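# Four arms lower a slung pipe into a trench

## Task

Using the slings, let the pipe down slowly into the trench until it lies along its full length on the trench floor. Fail at once if the pipe moves quickly while touching a bank or any part of the trench, for example by dropping it from above or letting it roll in.

## Robot and tools

ROBOTS. Four identical i2rt Big YAM arms: arm1, arm2, arm3, arm4. Each has six revolute joints, a two-finger gripper and a wrist camera (arm1_cam_wrist to arm4_cam_wrist). Two fixed room cameras: cam_high and cam_low. All images are 672x504 pixels. The hand reaches about 1.0 m from the joint1 axis. Foot poses (metres, scene frame, quat w,x,y,z): arm1 (-1.010, -0.478, 0.809) q(0.767, -0.008, -0.002, 0.641); arm2 (-0.307, 0.516, 0.819) q(0.685, -0.007, -0.006, -0.728); arm3 (0.612, -0.542, 0.812) q(0.646, 0.002, -0.005, 0.763); arm4 (1.210, 0.500, 0.782) q(0.730, 0.001, -0.002, -0.683). Each foot looks along its own +x.

FRAME. One shared scene frame, metres, origin on the floor, +z up. "hand" is the point between the finger pads, roughly 1 cm short of the tips. Fingers point along the hand's +z; they open and close along its y. Printed hand positions can be off, more so when the arm is stretched.

move. Optional keys arm1, arm2, arm3, arm4 and cameras. Each arm key holds that arm's own object; an arm you omit keeps its previous command. Inside it:
- joints: absolute targets by name. joint1_rad -2.879 to 2.879 (base yaw, positive counter-clockwise seen from above, 0 = along foot +x); joint2_rad 0 to 3.141 (shoulder, 0 = upper arm back and level, positive lifts then swings forward); joint3_rad 0 to 3.019 (elbow, 0 = folded); joint4_rad -1.692 to 1.57 (hand pitch, positive tips fingers up); joint5_rad -1.57 to 1.57 (sideways swing, positive to the arm's right); joint6_rad -2.094 to 2.094 (roll, positive clockwise viewed from behind). Radians. gripper_m 0 to 0.093, metres of fingertip gap. Done tolerances: ±0.045, ±0.14, ±0.09, ±0.055, ±0.03, ±0.035 rad, gripper ±0.003 m.
- target: a list of seven numbers [x, y, z, qw, qx, qy, qz], an absolute hand pose in the scene frame, same format as the printed hand line. The hand follows a straight line starting at its hand_target. When target is given, joints may contain only gripper_m.
- speed: top path speed in m/s, 0.002 to 0.5, default 0.25; allowed only alongside target. Rotation is capped at twice this value in rad/s.
All motions in a call start together. All hand paths in one call finish together, paced by the slowest; paths run 0.5 to 10 s and are cut off after 10 s. No call exceeds 15 s. Each control step the path point is clamped to within 100 mm and 20 degrees of the measured hand, then solved by damped IK, favouring position over orientation. Expect lag, drift, overshoot of speed near full stretch, and final errors of a centimetre or more. Paths ignore obstacles and other arms. Joint moves may swing wide since joints run at different rates. cameras: list of names, or "all" (default); [] gives none; an unknown name invalidates the call.

wait: seconds 0 to 10, plus cameras. Commands nothing; returns full state and images.
zoom_image: camera plus region [x0, y0, x1, y1] in pixels, origin top-left, at most 504 by 504; only cameras in the latest images can be zoomed.
read_manual: section "licences"; returns URDF licence text only.
finished_scene: scene, integer 1 to 3, the current scene number. Irreversible; the pipe must stay resting without the robots. Later calls in the same reply apply to the next scene.

RESULTS. Per arm: joint_positions, Joint velocities (rad/s, gripper m/s; "within noise" when still), joint torques (N m, positive toward larger joint values; entries 3 and 4 flip sign past ±28), hand, hand_target (the pose the held joint targets imply), joint_status, hand_status, on_its_own (uncommanded activity; "held at" is a target, not a reading). The "move" line names each moved arm with "done" or its worst status, e.g. "move: arm1 done; arm2 time_out". "pictures" lists image order; frames may be slightly newer or older than the state. Arms under "as last shown" were not commanded: status lines say "not commanded", other omitted lines are unchanged.
Status words: off_target (stopped short, may still push); time_out (each joint gets a nearby target and keeps pushing; send the reported position to relax it; a loaded joint sags); "joint command not followed" / "pose unreachable" (a self/arm-clearance check withheld the command; joints then read not_followed and may keep trying later); limit_stop_at_motor_heat (resend the target). MOTOR HOT appears at 85 °C; at 100 °C an OVER-TEMPERATURE FAULT drops that arm for 30-60 s or more, sometimes without warning.
Gripper: about 50-64 N per pad. Gripping something hard it reads up to 0.005 m narrower (or 0.002 m wider) than the object; closed on nothing 0.000 to 0.003; target about 0.005 m under first-touch reading gives full force. Open well above the reading to release.

ORDER AND CAUTIONS. If a move or wait is refused, or a stop interferes, the remaining move, wait and finished_scene calls in that reply are skipped; invalid calls do not block them. Out-of-range values are refused; unknown keys are invalid. The simulation keeps running while you compose a reply, holding the last command. Lift and lower the pipe slowly, keeping it level with all four slings shared, and set it on the trench floor without dropping or rolling it against the banks. Keep everything inside the work area and off the floor. Loose objects may get brief random nudges. Avoid arm-to-arm pressing, including one gripper closing on another arm's fingers; the clearance check can be late and does not cover fingers, gripper housings or wrist cameras. The arms keep pushing on contact and do not wait for one another. Long stretched poses, loads and unreachable targets heat motors.

Each tool is called after "Call:" as name(argument=value, ...), one argument or row to a line, values as JSON.

## Session

Call:
move(
)

Scene clock: 0.00 s.
Joint torques (N m): no reading
Heat: arm1: hottest joint2_rad 29 °C; arm2: hottest gripper 29 °C; arm3: hottest joint2_rad 29 °C; arm4: hottest joint5_rad 29 °C.
Joint velocities: within noise
arm1.joint_positions: joint1_rad=+0.463 joint2_rad=+0.644 joint3_rad=+1.433 joint4_rad=-1.528 joint5_rad=-0.151 joint6_rad=+0.131 gripper_m=+0.09396
arm1.joint_status: not commanded
arm1.hand: x=-1.1007 y=-0.2799 z=+1.3245 quat_wxyz=(-0.162, +0.716, -0.571, -0.367) (m; scene frame)
arm1.hand_target: x=-1.1003 y=-0.2818 z=+1.3343 quat_wxyz=(-0.169, +0.713, -0.567, -0.376) (m; scene frame)
arm1.hand_status: not commanded
arm2.joint_positions: joint1_rad=+0.344 joint2_rad=+0.519 joint3_rad=+1.379 joint4_rad=-1.320 joint5_rad=+0.063 joint6_rad=+0.187 gripper_m=+0.09396
arm2.joint_status: not commanded
arm2.hand: x=-0.2620 y=+0.3341 z=+1.3801 quat_wxyz=(-0.439, -0.579, -0.615, +0.304) (m; scene frame)
arm2.hand_target: x=-0.2629 y=+0.3373 z=+1.3911 quat_wxyz=(-0.449, -0.575, -0.610, +0.310) (m; scene frame)
arm2.hand_status: not commanded
arm3.joint_positions: joint1_rad=-0.192 joint2_rad=+0.525 joint3_rad=+1.406 joint4_rad=-1.298 joint5_rad=-0.073 joint6_rad=+0.119 gripper_m=+0.09396
arm3.joint_status: not commanded
arm3.hand: x=+0.6033 y=-0.3522 z=+1.3879 quat_wxyz=(-0.348, +0.562, -0.618, -0.425) (m; scene frame)
arm3.hand_target: x=+0.6032 y=-0.3558 z=+1.3978 quat_wxyz=(-0.355, +0.558, -0.613, -0.433) (m; scene frame)
arm3.hand_status: not commanded
arm4.joint_positions: joint1_rad=-0.380 joint2_rad=+0.466 joint3_rad=+1.426 joint4_rad=-1.395 joint5_rad=+0.164 joint6_rad=+0.191 gripper_m=+0.09396
arm4.joint_status: not commanded
arm4.hand: x=+1.1323 y=+0.3633 z=+1.3533 quat_wxyz=(-0.305, -0.747, -0.388, +0.446) (m; scene frame)
arm4.hand_target: x=+1.1330 y=+0.3657 z=+1.3639 quat_wxyz=(-0.312, -0.741, -0.383, +0.454) (m; scene frame)
arm4.hand_status: not commanded
pictures: arm1_cam_wrist, arm2_cam_wrist, arm3_cam_wrist, arm4_cam_wrist, cam_high, cam_low

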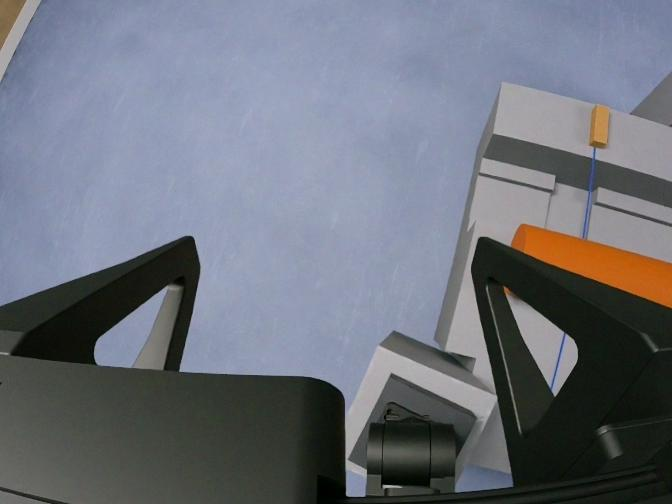

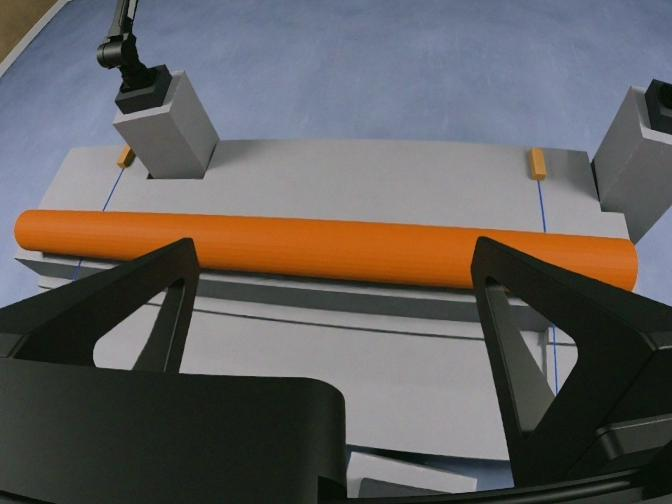

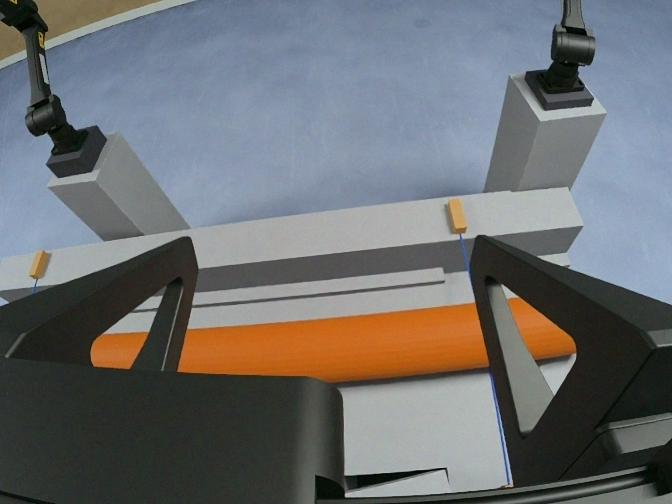

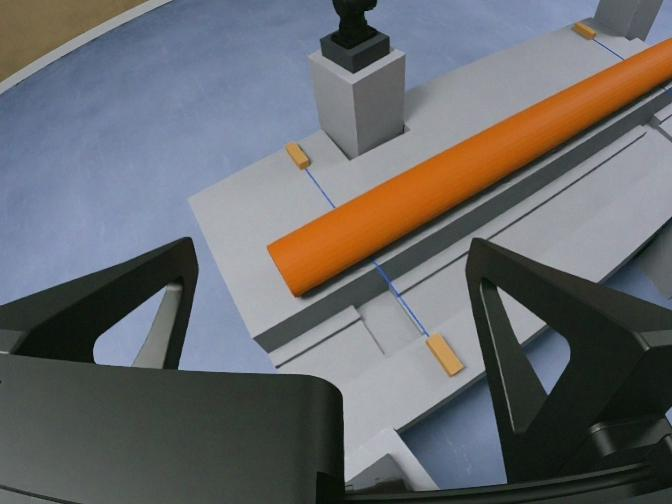

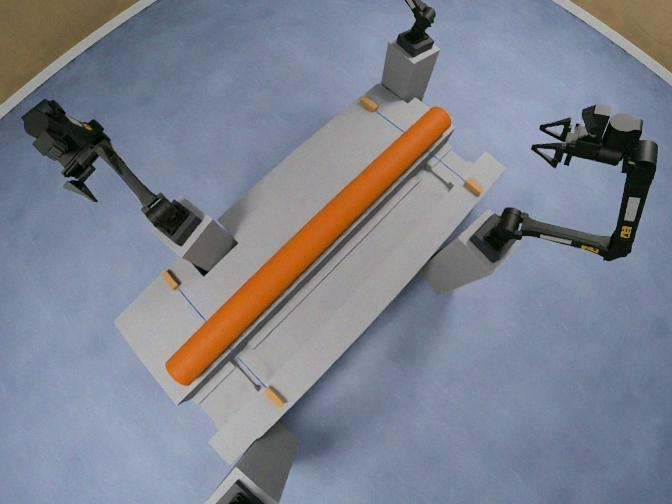

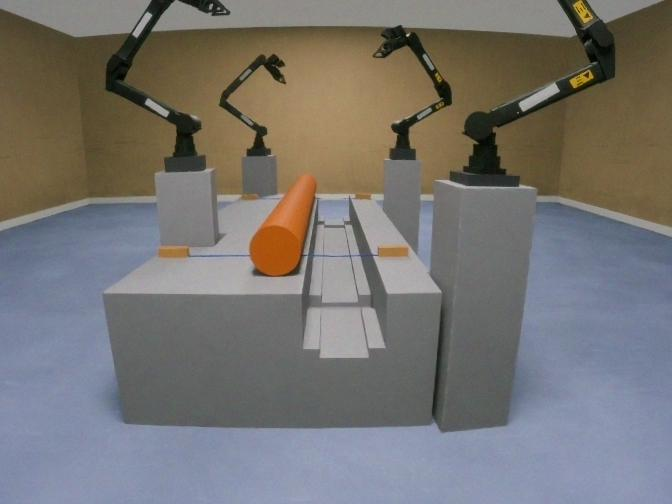

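Call:
zoom_image(
  camera="cam_low",
  region=[230, 160, 450, 380],
)

Call:
zoom_image(
  camera="cam_high",
  region=[100, 60, 540, 480],
)

Call:
zoom_image(
  camera="arm4_cam_wrist",
  region=[180, 20, 672, 420],
)

Call:
zoom_image(
  camera="arm2_cam_wrist",
  region=[0, 100, 504, 500],
)

Call:
zoom_image(
  camera="arm3_cam_wrist",
  region=[0, 150, 504, 504],
)

Scaled by 2.291.

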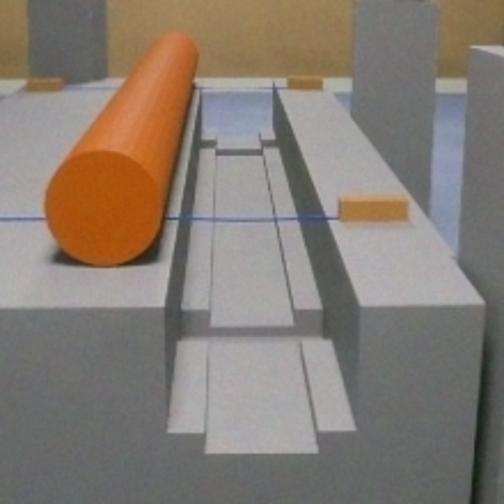

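Scaled by 1.145.

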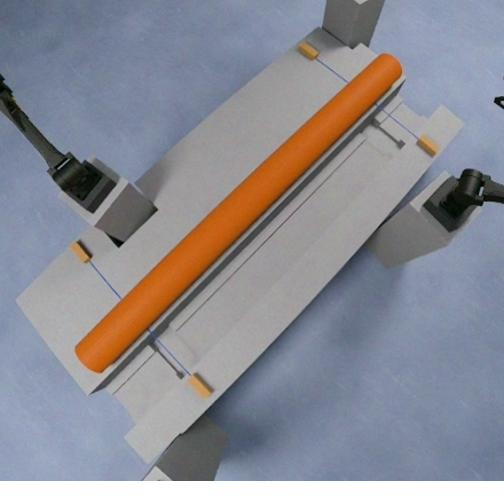

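Scaled by 1.024 from the camera's 672x504 image, which has a finer 960x720 frame.

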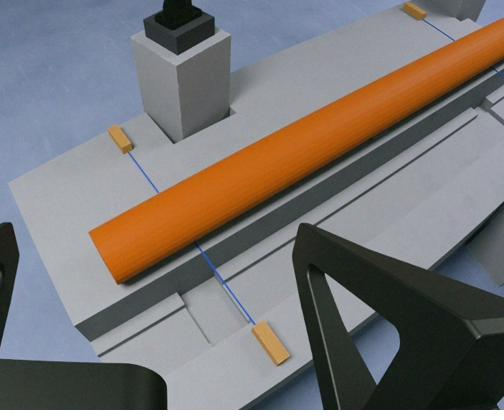

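Scaled by 1.000.

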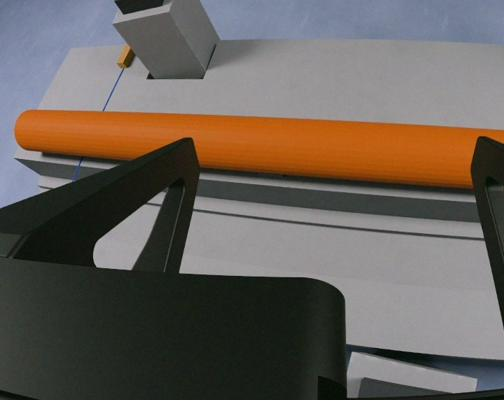

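Scaled by 1.000.

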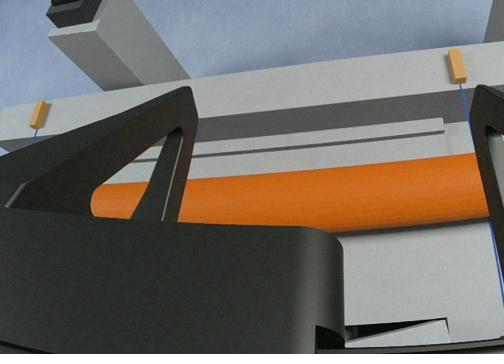

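Call:
move(
  arm1={"target": [-0.705, -0.53, 0.82, 0, 0.7071, -0.7071, 0], "speed": 0.3},
  arm2={"target": [-0.70, 0.29, 0.82, 0, 0.7071, 0.7071, 0], "speed": 0.3},
  arm3={"target": [0.845, -0.53, 0.82, 0, 0.7071, -0.7071, 0], "speed": 0.3},
  arm4={"target": [0.865, 0.285, 0.82, 0, 0.7071, 0.7071, 0], "speed": 0.3},
)

Scene clock: 85.67 s.
Joint torques (N m): arm1=[-0.73 -8.82 7.13 0.81 -0.03 -0.07] | arm2=[-1.67 -15.91 11.19 -0.21 -0.09 0.08] | arm3=[1.2 -6.95 6.04 0.36 -0.09 -0.07] | arm4=[0.91 -13.16 9.55 0.51 0.09 0]
Heat: arm1: hottest joint3_rad 34 °C; arm2: hottest joint3_rad 37 °C; arm3: hottest joint3_rad 30 °C; arm4: hottest joint3_rad 32 °C.
move: arm1 done; arm2 off_target; arm3 done; arm4 off_target
Joint velocities: within noise
arm1.joint_positions: joint1_rad=-1.555 joint2_rad=+1.428 joint3_rad=+0.663 joint4_rad=-0.840 joint5_rad=-0.008 joint6_rad=-1.734 gripper_m=+0.09396
arm1.joint_status: not commanded
arm1.hand: x=-0.7120 y=-0.5260 z=+0.8182 quat_wxyz=(+0.005, +0.707, -0.707, -0.008) (m; scene frame)
arm1.hand_target: x=-0.7051 y=-0.5300 z=+0.8202 quat_wxyz=(+0.000, +0.707, -0.707, +0.000) (m; scene frame)
arm1.hand_status: done (0.008 m and 1.1 deg from the pose sent, 0.688 m and 49.0 deg at the start; pose on its path clipped on 21 of 96 steps; a joint's target at an end of its range on 34 of 96 steps)
arm2.joint_positions: joint1_rad=-0.967 joint2_rad=+1.779 joint3_rad=+1.028 joint4_rad=-0.891 joint5_rad=+0.013 joint6_rad=-1.038 gripper_m=+0.09396
arm2.joint_status: not commanded
arm2.hand: x=-0.6752 y=+0.2968 z=+0.8050 quat_wxyz=(-0.008, -0.703, -0.710, -0.029) (m; scene frame)
arm2.hand_target: x=-0.6991 y=+0.2906 z=+0.8206 quat_wxyz=(+0.000, -0.707, -0.707, +0.000) (m; scene frame)
arm2.hand_status: off_target (0.030 m and 3.5 deg from the pose sent, 0.712 m and 64.7 deg at the start)
arm3.joint_positions: joint1_rad=-1.675 joint2_rad=+1.212 joint3_rad=+0.471 joint4_rad=-0.852 joint5_rad=+0.007 joint6_rad=-1.501 gripper_m=+0.09396
arm3.joint_status: not commanded
arm3.hand: x=+0.8403 y=-0.5302 z=+0.8181 quat_wxyz=(+0.006, +0.704, -0.710, -0.007) (m; scene frame)
arm3.hand_target: x=+0.8449 y=-0.5300 z=+0.8200 quat_wxyz=(+0.000, +0.707, -0.707, +0.000) (m; scene frame)
arm3.hand_status: done (0.005 m and 1.2 deg from the pose sent, 0.642 m and 66.9 deg at the start; a joint's target at an end of its range on 23 of 96 steps)
arm4.joint_positions: joint1_rad=-1.084 joint2_rad=+1.600 joint3_rad=+0.913 joint4_rad=-0.958 joint5_rad=+0.003 joint6_rad=-0.996 gripper_m=+0.09396
arm4.joint_status: not commanded
arm4.hand: x=+0.8876 y=+0.3023 z=+0.8006 quat_wxyz=(-0.009, -0.714, -0.699, -0.037) (m; scene frame)
arm4.hand_target: x=+0.8661 y=+0.2856 z=+0.8209 quat_wxyz=(+0.000, -0.707, -0.707, +0.000) (m; scene frame)
arm4.hand_status: off_target (0.034 m and 4.6 deg from the pose sent, 0.602 m and 73.3 deg at the start)
pictures: arm1_cam_wrist, arm2_cam_wrist, arm3_cam_wrist, arm4_cam_wrist, cam_high, cam_low

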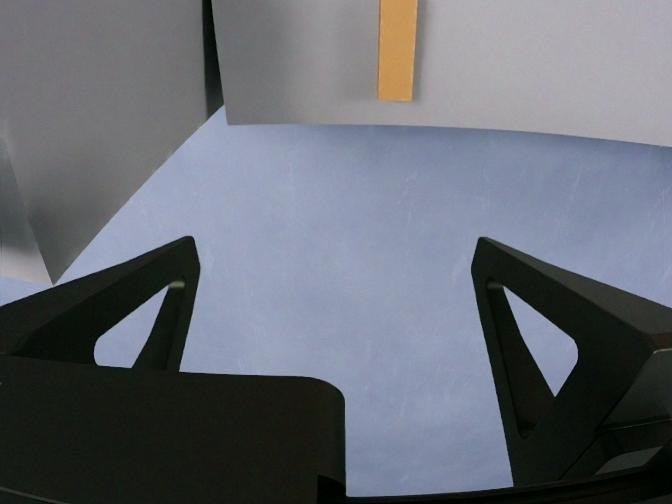

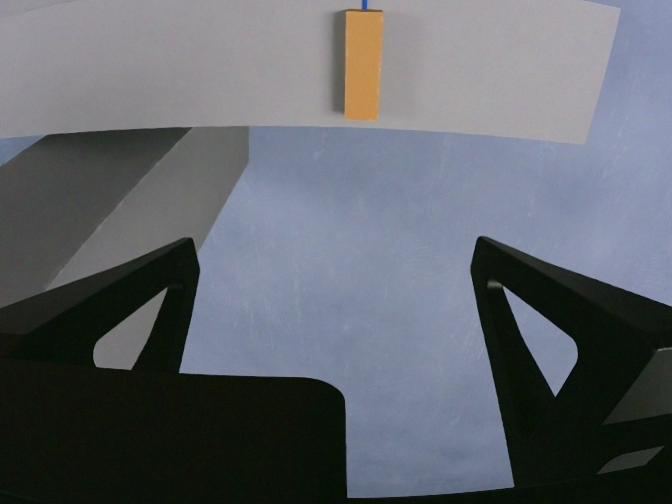

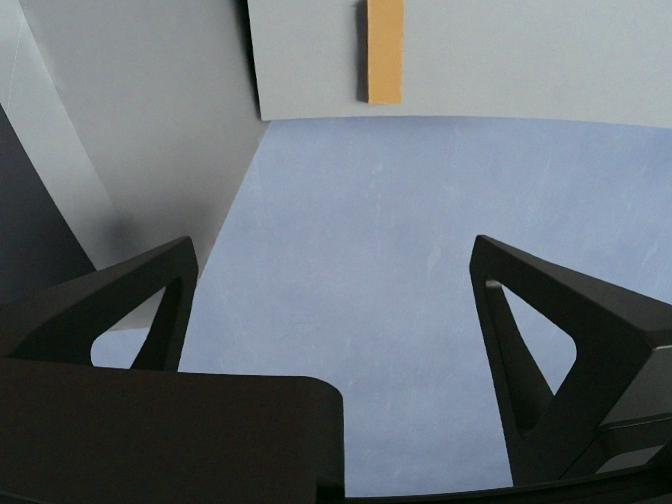

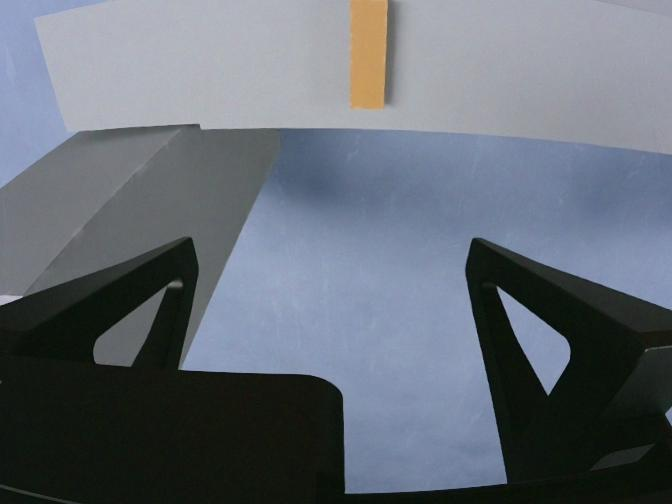

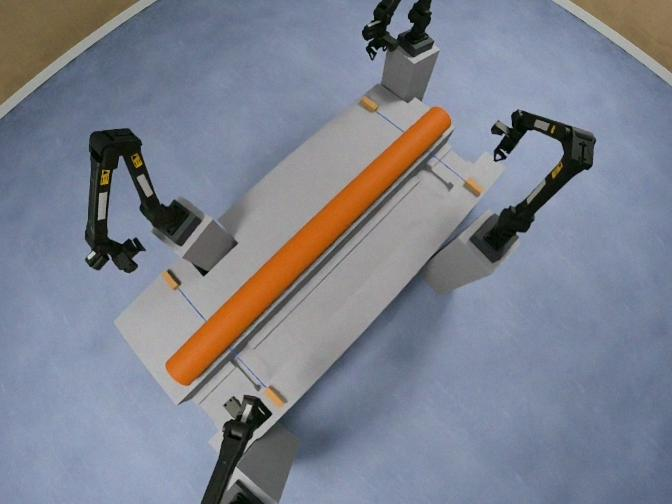

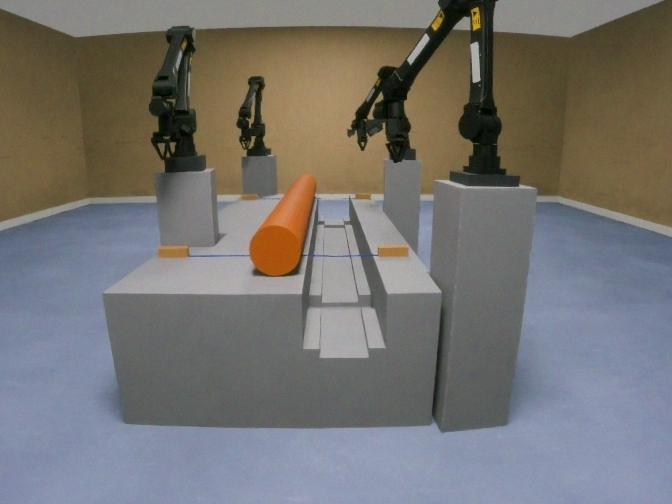

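Call:
move(
  arm1={"target": [-0.648, -0.494, 0.642, 0, 0.7071, -0.7071, 0], "speed": 0.25},
  arm2={"target": [-0.712, 0.28, 0.656, 0, 0.7071, 0.7071, 0], "speed": 0.25},
  arm3={"target": [0.885, -0.502, 0.642, 0, 0.7071, -0.7071, 0], "speed": 0.25},
  arm4={"target": [0.8535, 0.266, 0.66, 0, 0.7071, 0.7071, 0], "speed": 0.25},
)

Scene clock: 110.97 s.
Joint torques (N m): arm1=[0.38 -13.68 3.89 0.79 -0.1 0.09] | arm2=[-1.61 -18.14 7.36 -0.03 -0.11 0.08] | arm3=[1.79 -13.27 1.47 0.34 -0.12 0.09] | arm4=[1.08 -15.74 5.31 0.51 0.07 0.24]
Heat: arm1: hottest joint3_rad 35 °C; arm2: hottest joint3_rad 36 °C; arm3: hottest joint3_rad 31 °C; arm4: hottest joint3_rad 34 °C.
move: arm1 off_target; arm2 off_target; arm3 done; arm4 off_target
Joint velocities: within noise
arm1.joint_positions: joint1_rad=-1.441 joint2_rad=+2.024 joint3_rad=+0.743 joint4_rad=-0.324 joint5_rad=-0.008 joint6_rad=-1.622 gripper_m=+0.09396
arm1.joint_status: not commanded
arm1.hand: x=-0.6586 y=-0.4957 z=+0.6434 quat_wxyz=(+0.007, +0.708, -0.706, -0.007) (m; scene frame)
arm1.hand_target: x=-0.6481 y=-0.4940 z=+0.6422 quat_wxyz=(+0.000, +0.707, -0.707, +0.000) (m; scene frame)
arm1.hand_status: off_target (0.011 m and 1.1 deg from the pose sent, 0.190 m and 1.1 deg at the start)
arm2.joint_positions: joint1_rad=-0.967 joint2_rad=+2.149 joint3_rad=+1.050 joint4_rad=-0.529 joint5_rad=+0.013 joint6_rad=-1.038 gripper_m=+0.09396
arm2.joint_status: not commanded
arm2.hand: x=-0.6897 y=+0.2857 z=+0.6487 quat_wxyz=(-0.006, -0.703, -0.711, -0.023) (m; scene frame)
arm2.hand_target: x=-0.7116 y=+0.2803 z=+0.6566 quat_wxyz=(+0.000, -0.707, -0.707, +0.000) (m; scene frame)
arm2.hand_status: off_target (0.024 m and 2.8 deg from the pose sent, 0.154 m and 3.5 deg at the start)
arm3.joint_positions: joint1_rad=-1.595 joint2_rad=+1.969 joint3_rad=+0.509 joint4_rad=-0.136 joint5_rad=+0.007 joint6_rad=-1.429 gripper_m=+0.09396
arm3.joint_status: not commanded
arm3.hand: x=+0.8775 y=-0.5048 z=+0.6409 quat_wxyz=(+0.007, +0.707, -0.707, -0.007) (m; scene frame)
arm3.hand_target: x=+0.8849 y=-0.5020 z=+0.6421 quat_wxyz=(+0.000, +0.707, -0.707, +0.000) (m; scene frame)
arm3.hand_status: done (0.008 m and 1.2 deg from the pose sent, 0.184 m and 1.2 deg at the start)
arm4.joint_positions: joint1_rad=-1.064 joint2_rad=+1.981 joint3_rad=+0.913 joint4_rad=-0.545 joint5_rad=+0.003 joint6_rad=-0.997 gripper_m=+0.09396
arm4.joint_status: not commanded
arm4.hand: x=+0.8664 y=+0.2787 z=+0.6514 quat_wxyz=(-0.006, -0.707, -0.707, -0.022) (m; scene frame)
arm4.hand_target: x=+0.8537 y=+0.2661 z=+0.6604 quat_wxyz=(+0.000, -0.707, -0.707, +0.000) (m; scene frame)
arm4.hand_status: off_target (0.020 m and 2.6 deg from the pose sent, 0.149 m and 4.6 deg at the start)
pictures: arm1_cam_wrist, arm2_cam_wrist, arm3_cam_wrist, arm4_cam_wrist, cam_high, cam_low

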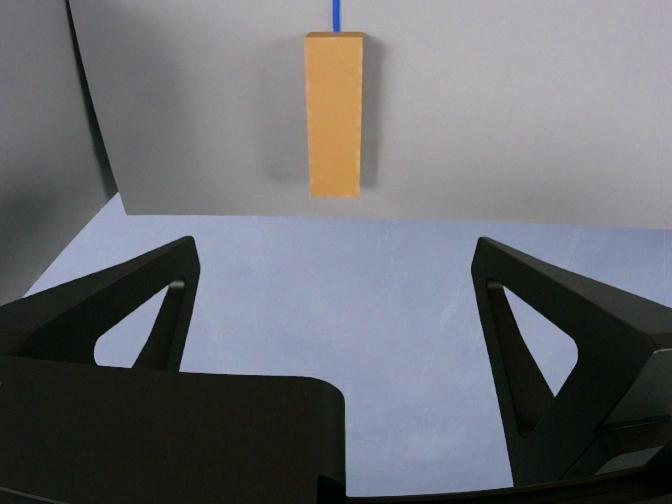

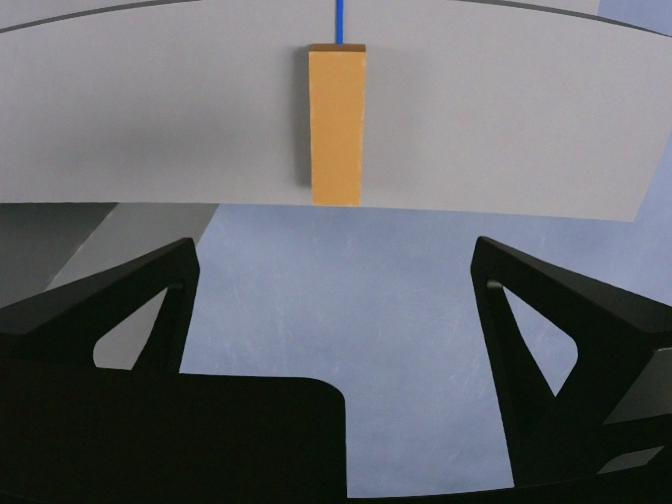

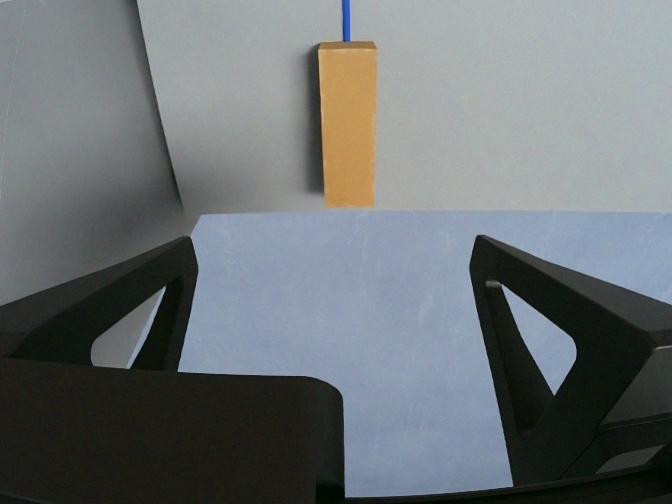

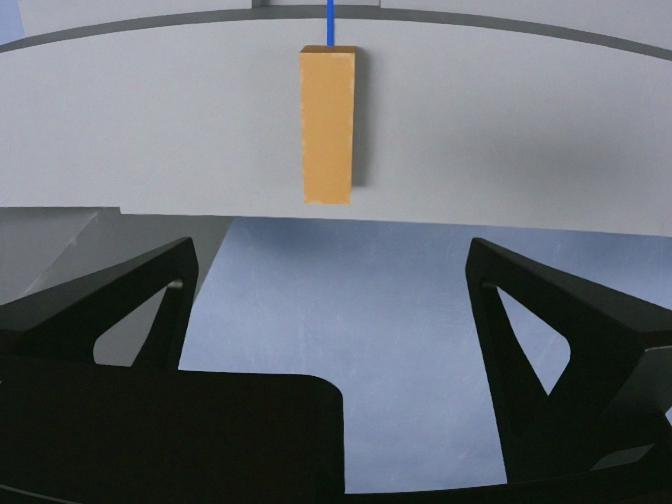

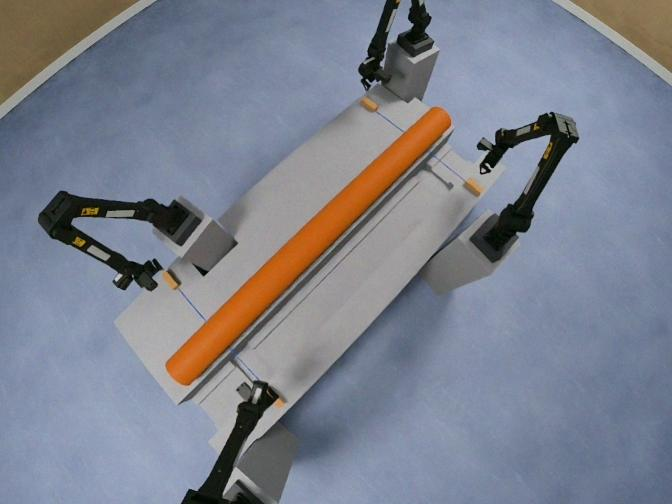

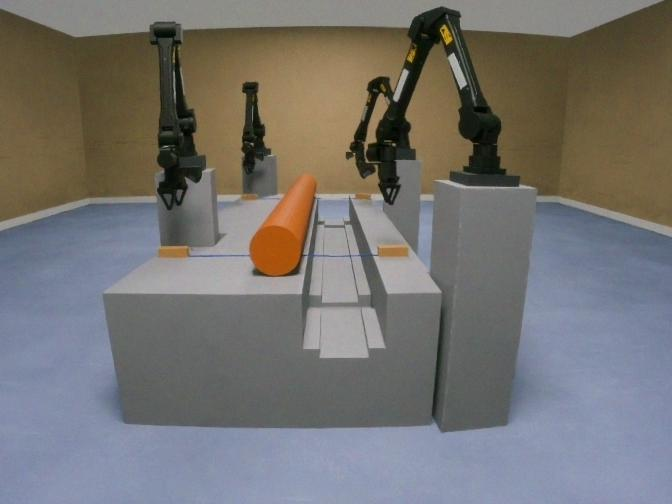

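Call:
move(
  arm1={"target": [-0.648, -0.468, 0.529, 0, 0.7071, -0.7071, 0], "speed": 0.15},
  arm2={"target": [-0.712, 0.2665, 0.538, 0, 0.7071, 0.7071, 0], "speed": 0.15},
  arm3={"target": [0.8935, -0.4845, 0.531, 0, 0.7071, -0.7071, 0], "speed": 0.15},
  arm4={"target": [0.8545, 0.2535, 0.539, 0, 0.7071, 0.7071, 0], "speed": 0.15},
)

Call:
zoom_image(
  camera="cam_low",
  region=[140, 180, 440, 300],
)

Scene clock: 128.30 s.
Joint torques (N m): arm1=[0.03 -14.04 1.21 1.02 -0.15 0.09] | arm2=[0.03 -18.84 5.31 0.01 -0.15 0.22] | arm3=[1.79 -15.15 -0.79 0.39 -0.13 0.1] | arm4=[0.97 -16.62 3.67 0.58 0.07 0.31]
Heat: arm1: hottest joint3_rad 33 °C; arm2: hottest joint3_rad 35 °C; arm3: hottest joint2_rad 29 °C; arm4: hottest joint3_rad 33 °C.
move: arm1 done; arm2 off_target; arm3 done; arm4 off_target
Joint velocities: within noise
arm1.joint_positions: joint1_rad=-1.367 joint2_rad=+2.362 joint3_rad=+0.851 joint4_rad=-0.076 joint5_rad=-0.008 joint6_rad=-1.548 gripper_m=+0.09396
arm1.joint_status: not commanded
arm1.hand: x=-0.6485 y=-0.4707 z=+0.5352 quat_wxyz=(+0.001, +0.708, -0.706, +0.000) (m; scene frame)
arm1.hand_target: x=-0.6482 y=-0.4681 z=+0.5291 quat_wxyz=(+0.000, +0.707, -0.707, +0.000) (m; scene frame)
arm1.hand_status: done (0.007 m and 0.2 deg from the pose sent, 0.118 m and 1.1 deg at the start)
arm2.joint_positions: joint1_rad=-0.967 joint2_rad=+2.439 joint3_rad=+1.169 joint4_rad=-0.343 joint5_rad=+0.013 joint6_rad=-1.028 gripper_m=+0.09396
arm2.joint_status: not commanded
arm2.hand: x=-0.7006 y=+0.2773 z=+0.5370 quat_wxyz=(-0.004, -0.707, -0.707, -0.015) (m; scene frame)
arm2.hand_target: x=-0.7117 y=+0.2666 z=+0.5384 quat_wxyz=(+0.000, -0.707, -0.707, +0.000) (m; scene frame)
arm2.hand_status: off_target (0.016 m and 1.8 deg from the pose sent, 0.115 m and 2.8 deg at the start)
arm3.joint_positions: joint1_rad=-1.543 joint2_rad=+2.378 joint3_rad=+0.664 joint4_rad=+0.133 joint5_rad=+0.007 joint6_rad=-1.377 gripper_m=+0.09396
arm3.joint_status: not commanded
arm3.hand: x=+0.8932 y=-0.4866 z=+0.5327 quat_wxyz=(+0.001, +0.707, -0.707, -0.002) (m; scene frame)
arm3.hand_target: x=+0.8934 y=-0.4846 z=+0.5310 quat_wxyz=(+0.000, +0.707, -0.707, +0.000) (m; scene frame)
arm3.hand_status: done (0.003 m and 0.3 deg from the pose sent, 0.113 m and 1.2 deg at the start)
arm4.joint_positions: joint1_rad=-1.039 joint2_rad=+2.296 joint3_rad=+0.991 joint4_rad=-0.300 joint5_rad=+0.003 joint6_rad=-0.978 gripper_m=+0.09396
arm4.joint_status: not commanded
arm4.hand: x=+0.8667 y=+0.2662 z=+0.5355 quat_wxyz=(-0.004, -0.705, -0.709, -0.018) (m; scene frame)
arm4.hand_target: x=+0.8548 y=+0.2535 z=+0.5394 quat_wxyz=(+0.000, -0.707, -0.707, +0.000) (m; scene frame)
arm4.hand_status: off_target (0.018 m and 2.1 deg from the pose sent, 0.116 m and 2.6 deg at the start)
pictures: arm1_cam_wrist, arm2_cam_wrist, arm3_cam_wrist, arm4_cam_wrist, cam_high, cam_low

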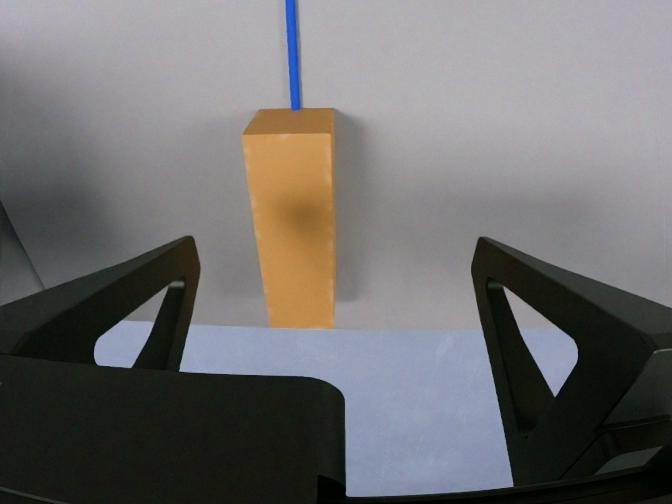

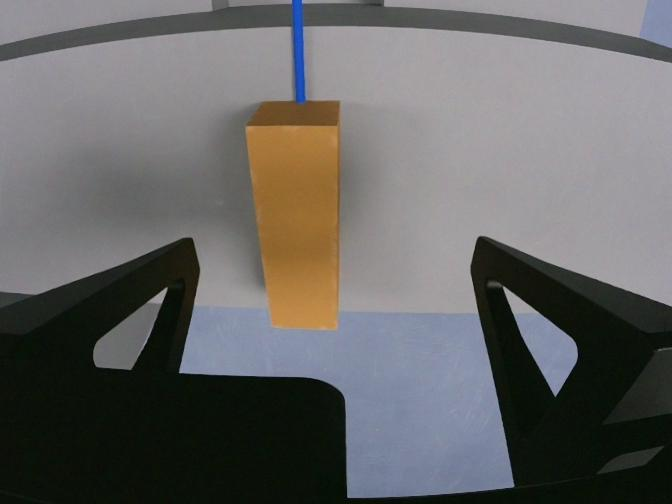

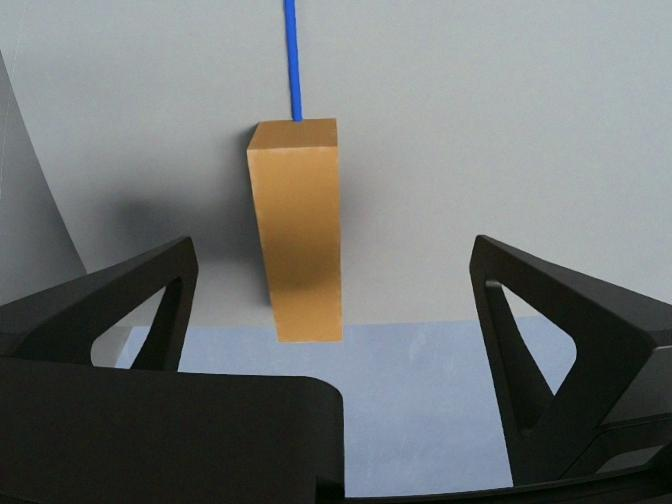

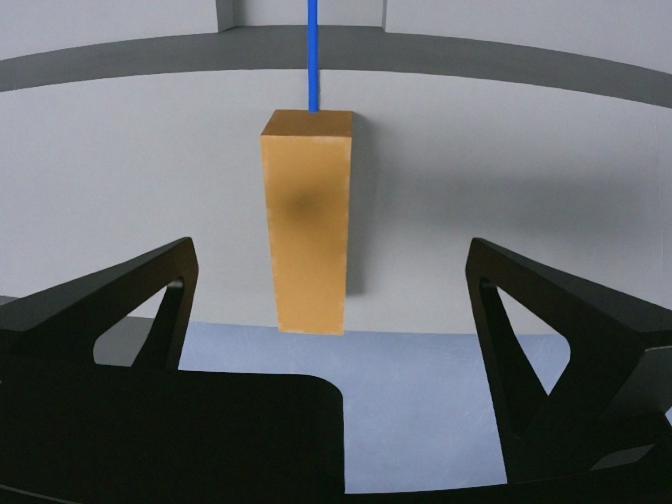

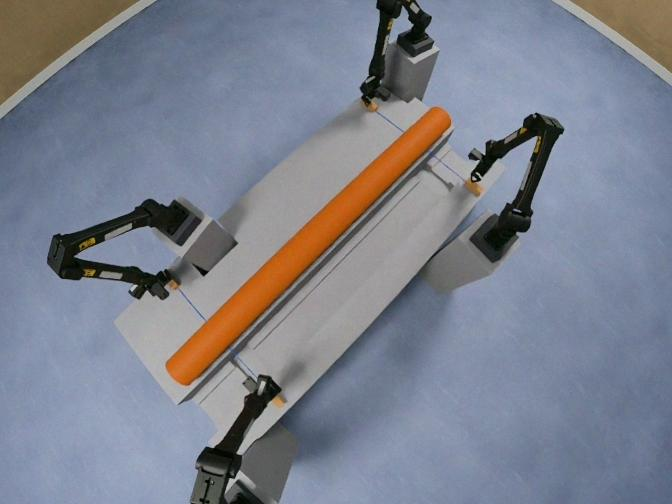

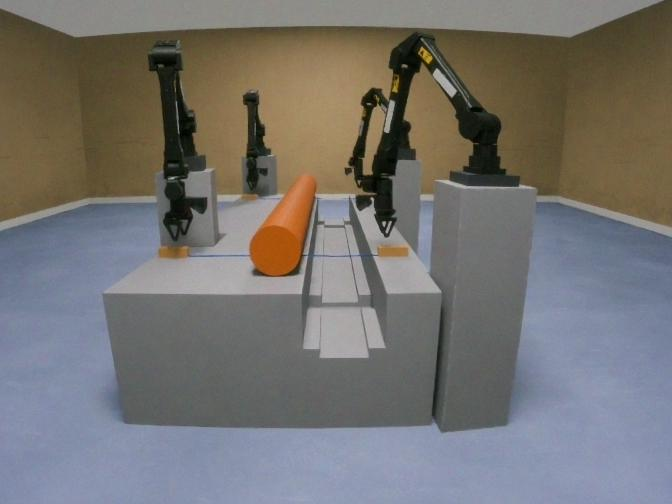

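Scaled by 1.680.

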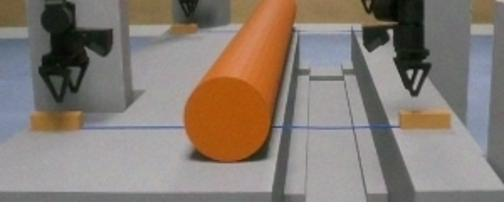

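Call:
move(
  arm1={"target": [-0.662, -0.468, 0.51, 0, 0.7071, -0.7071, 0], "speed": 0.1},
  arm2={"target": [-0.699, 0.2665, 0.515, 0, 0.7071, 0.7071, 0], "speed": 0.1},
  arm3={"target": [0.8825, -0.4845, 0.511, 0, 0.7071, -0.7071, 0], "speed": 0.1},
  arm4={"target": [0.8625, 0.2535, 0.515, 0, 0.7071, 0.7071, 0], "speed": 0.1},
)

Call:
zoom_image(
  camera="cam_low",
  region=[140, 180, 440, 300],
)

Scene clock: 139.17 s.
Joint torques (N m): arm1=[0.32 -13.68 0.12 0.98 -0.16 0.11] | arm2=[0.5 -18.55 4.41 0.03 -0.15 0.24] | arm3=[1.96 -14.68 -1.14 0.44 -0.13 0.1] | arm4=[0.91 -16.26 3.3 0.61 0.07 0.31]
Heat: arm1: hottest joint3_rad 32 °C; arm2: hottest joint3_rad 34 °C; arm3: hottest joint2_rad 30 °C; arm4: hottest joint3_rad 32 °C.
move: arm1 off_target; arm2 off_target; arm3 done; arm4 off_target
Joint velocities: within noise
arm1.joint_positions: joint1_rad=-1.367 joint2_rad=+2.412 joint3_rad=+0.851 joint4_rad=-0.010 joint5_rad=-0.008 joint6_rad=-1.546 gripper_m=+0.09396
arm1.joint_status: not commanded
arm1.hand: x=-0.6529 y=-0.4710 z=+0.5181 quat_wxyz=(-0.005, +0.707, -0.707, +0.005) (m; scene frame)
arm1.hand_target: x=-0.6622 y=-0.4682 z=+0.5103 quat_wxyz=(+0.000, +0.707, -0.707, +0.000) (m; scene frame)
arm1.hand_status: off_target (0.013 m and 0.8 deg from the pose sent, 0.029 m and 0.2 deg at the start)
arm2.joint_positions: joint1_rad=-0.960 joint2_rad=+2.487 joint3_rad=+1.169 joint4_rad=-0.288 joint5_rad=+0.013 joint6_rad=-1.014 gripper_m=+0.09396
arm2.joint_status: not commanded
arm2.hand: x=-0.6933 y=+0.2776 z=+0.5160 quat_wxyz=(-0.003, -0.709, -0.705, -0.012) (m; scene frame)
arm2.hand_target: x=-0.6987 y=+0.2666 z=+0.5152 quat_wxyz=(+0.000, -0.707, -0.707, +0.000) (m; scene frame)
arm2.hand_status: off_target (0.013 m and 1.4 deg from the pose sent, 0.025 m and 1.8 deg at the start)
arm3.joint_positions: joint1_rad=-1.537 joint2_rad=+2.449 joint3_rad=+0.668 joint4_rad=+0.202 joint5_rad=+0.007 joint6_rad=-1.370 gripper_m=+0.09396
arm3.joint_status: not commanded
arm3.hand: x=+0.8827 y=-0.4867 z=+0.5138 quat_wxyz=(+0.001, +0.706, -0.708, -0.002) (m; scene frame)
arm3.hand_target: x=+0.8825 y=-0.4845 z=+0.5110 quat_wxyz=(+0.000, +0.707, -0.707, +0.000) (m; scene frame)
arm3.hand_status: done (0.004 m and 0.3 deg from the pose sent, 0.024 m and 0.3 deg at the start)
arm4.joint_positions: joint1_rad=-1.029 joint2_rad=+2.353 joint3_rad=+0.996 joint4_rad=-0.246 joint5_rad=+0.003 joint6_rad=-0.967 gripper_m=+0.09396
arm4.joint_status: not commanded
arm4.hand: x=+0.8740 y=+0.2658 z=+0.5132 quat_wxyz=(-0.004, -0.705, -0.709, -0.017) (m; scene frame)
arm4.hand_target: x=+0.8627 y=+0.2535 z=+0.5154 quat_wxyz=(+0.000, -0.707, -0.707, +0.000) (m; scene frame)
arm4.hand_status: off_target (0.017 m and 2.0 deg from the pose sent, 0.024 m and 2.1 deg at the start)
pictures: arm1_cam_wrist, arm2_cam_wrist, arm3_cam_wrist, arm4_cam_wrist, cam_high, cam_low

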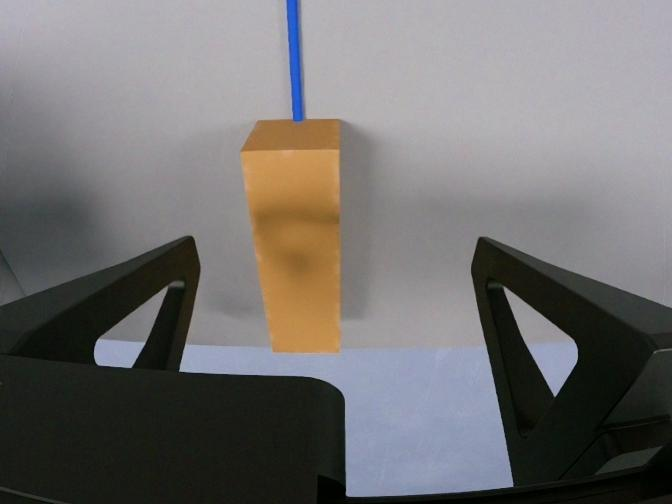

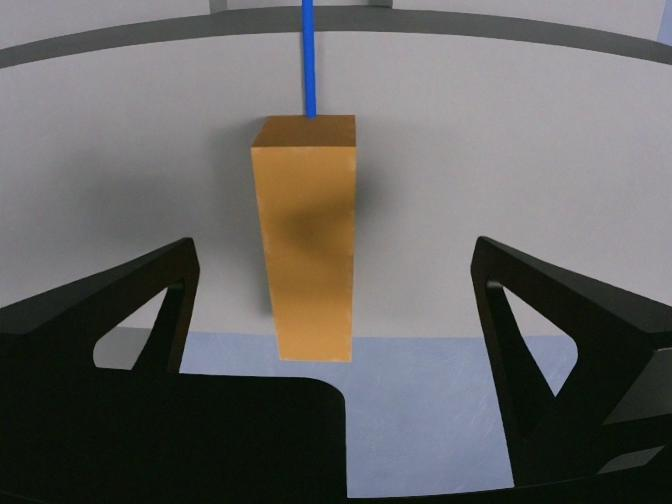

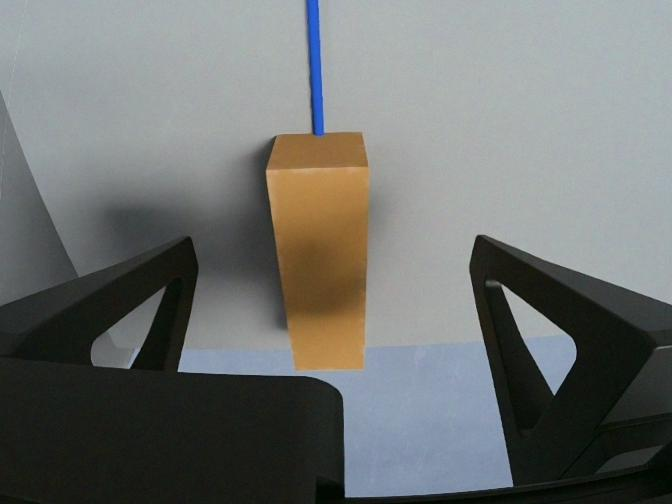

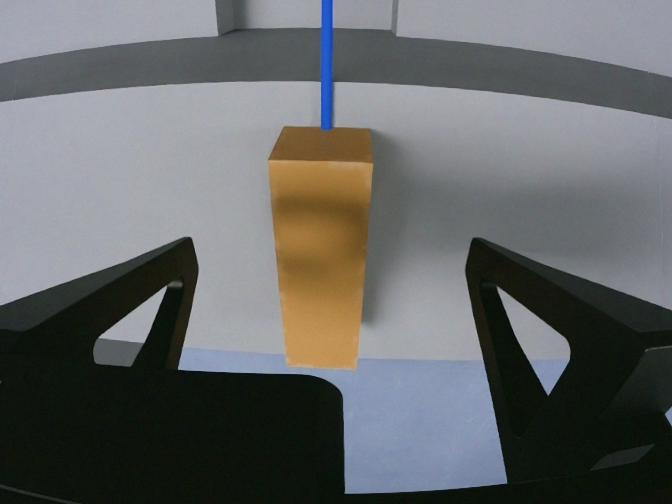

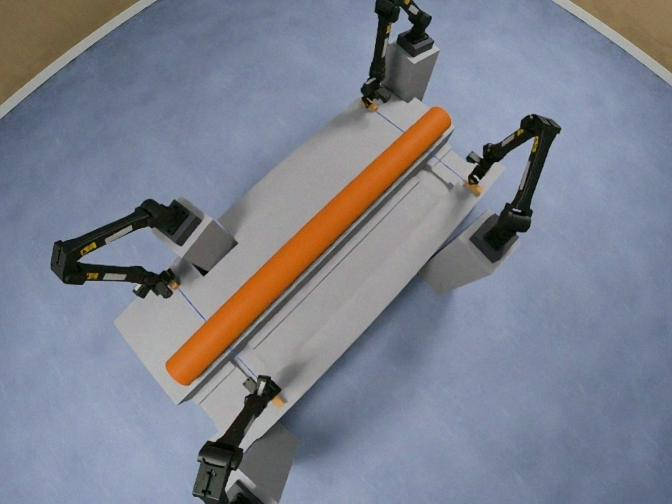

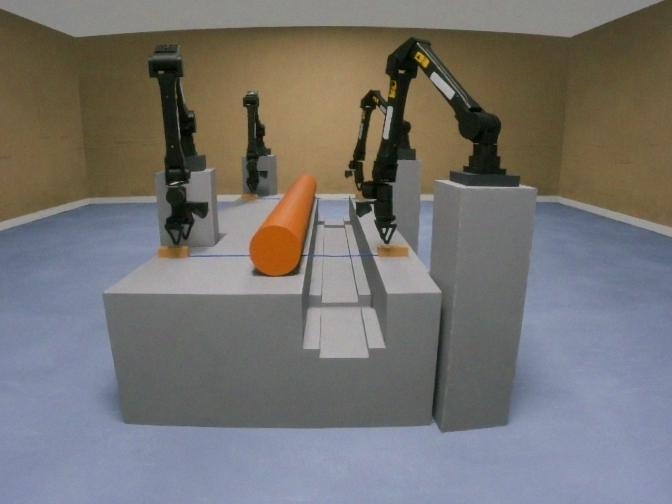

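Scaled by 1.680.

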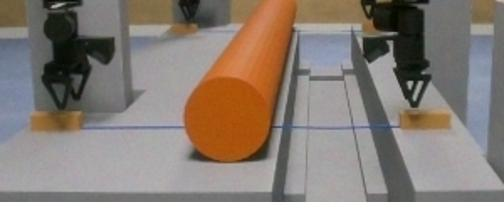

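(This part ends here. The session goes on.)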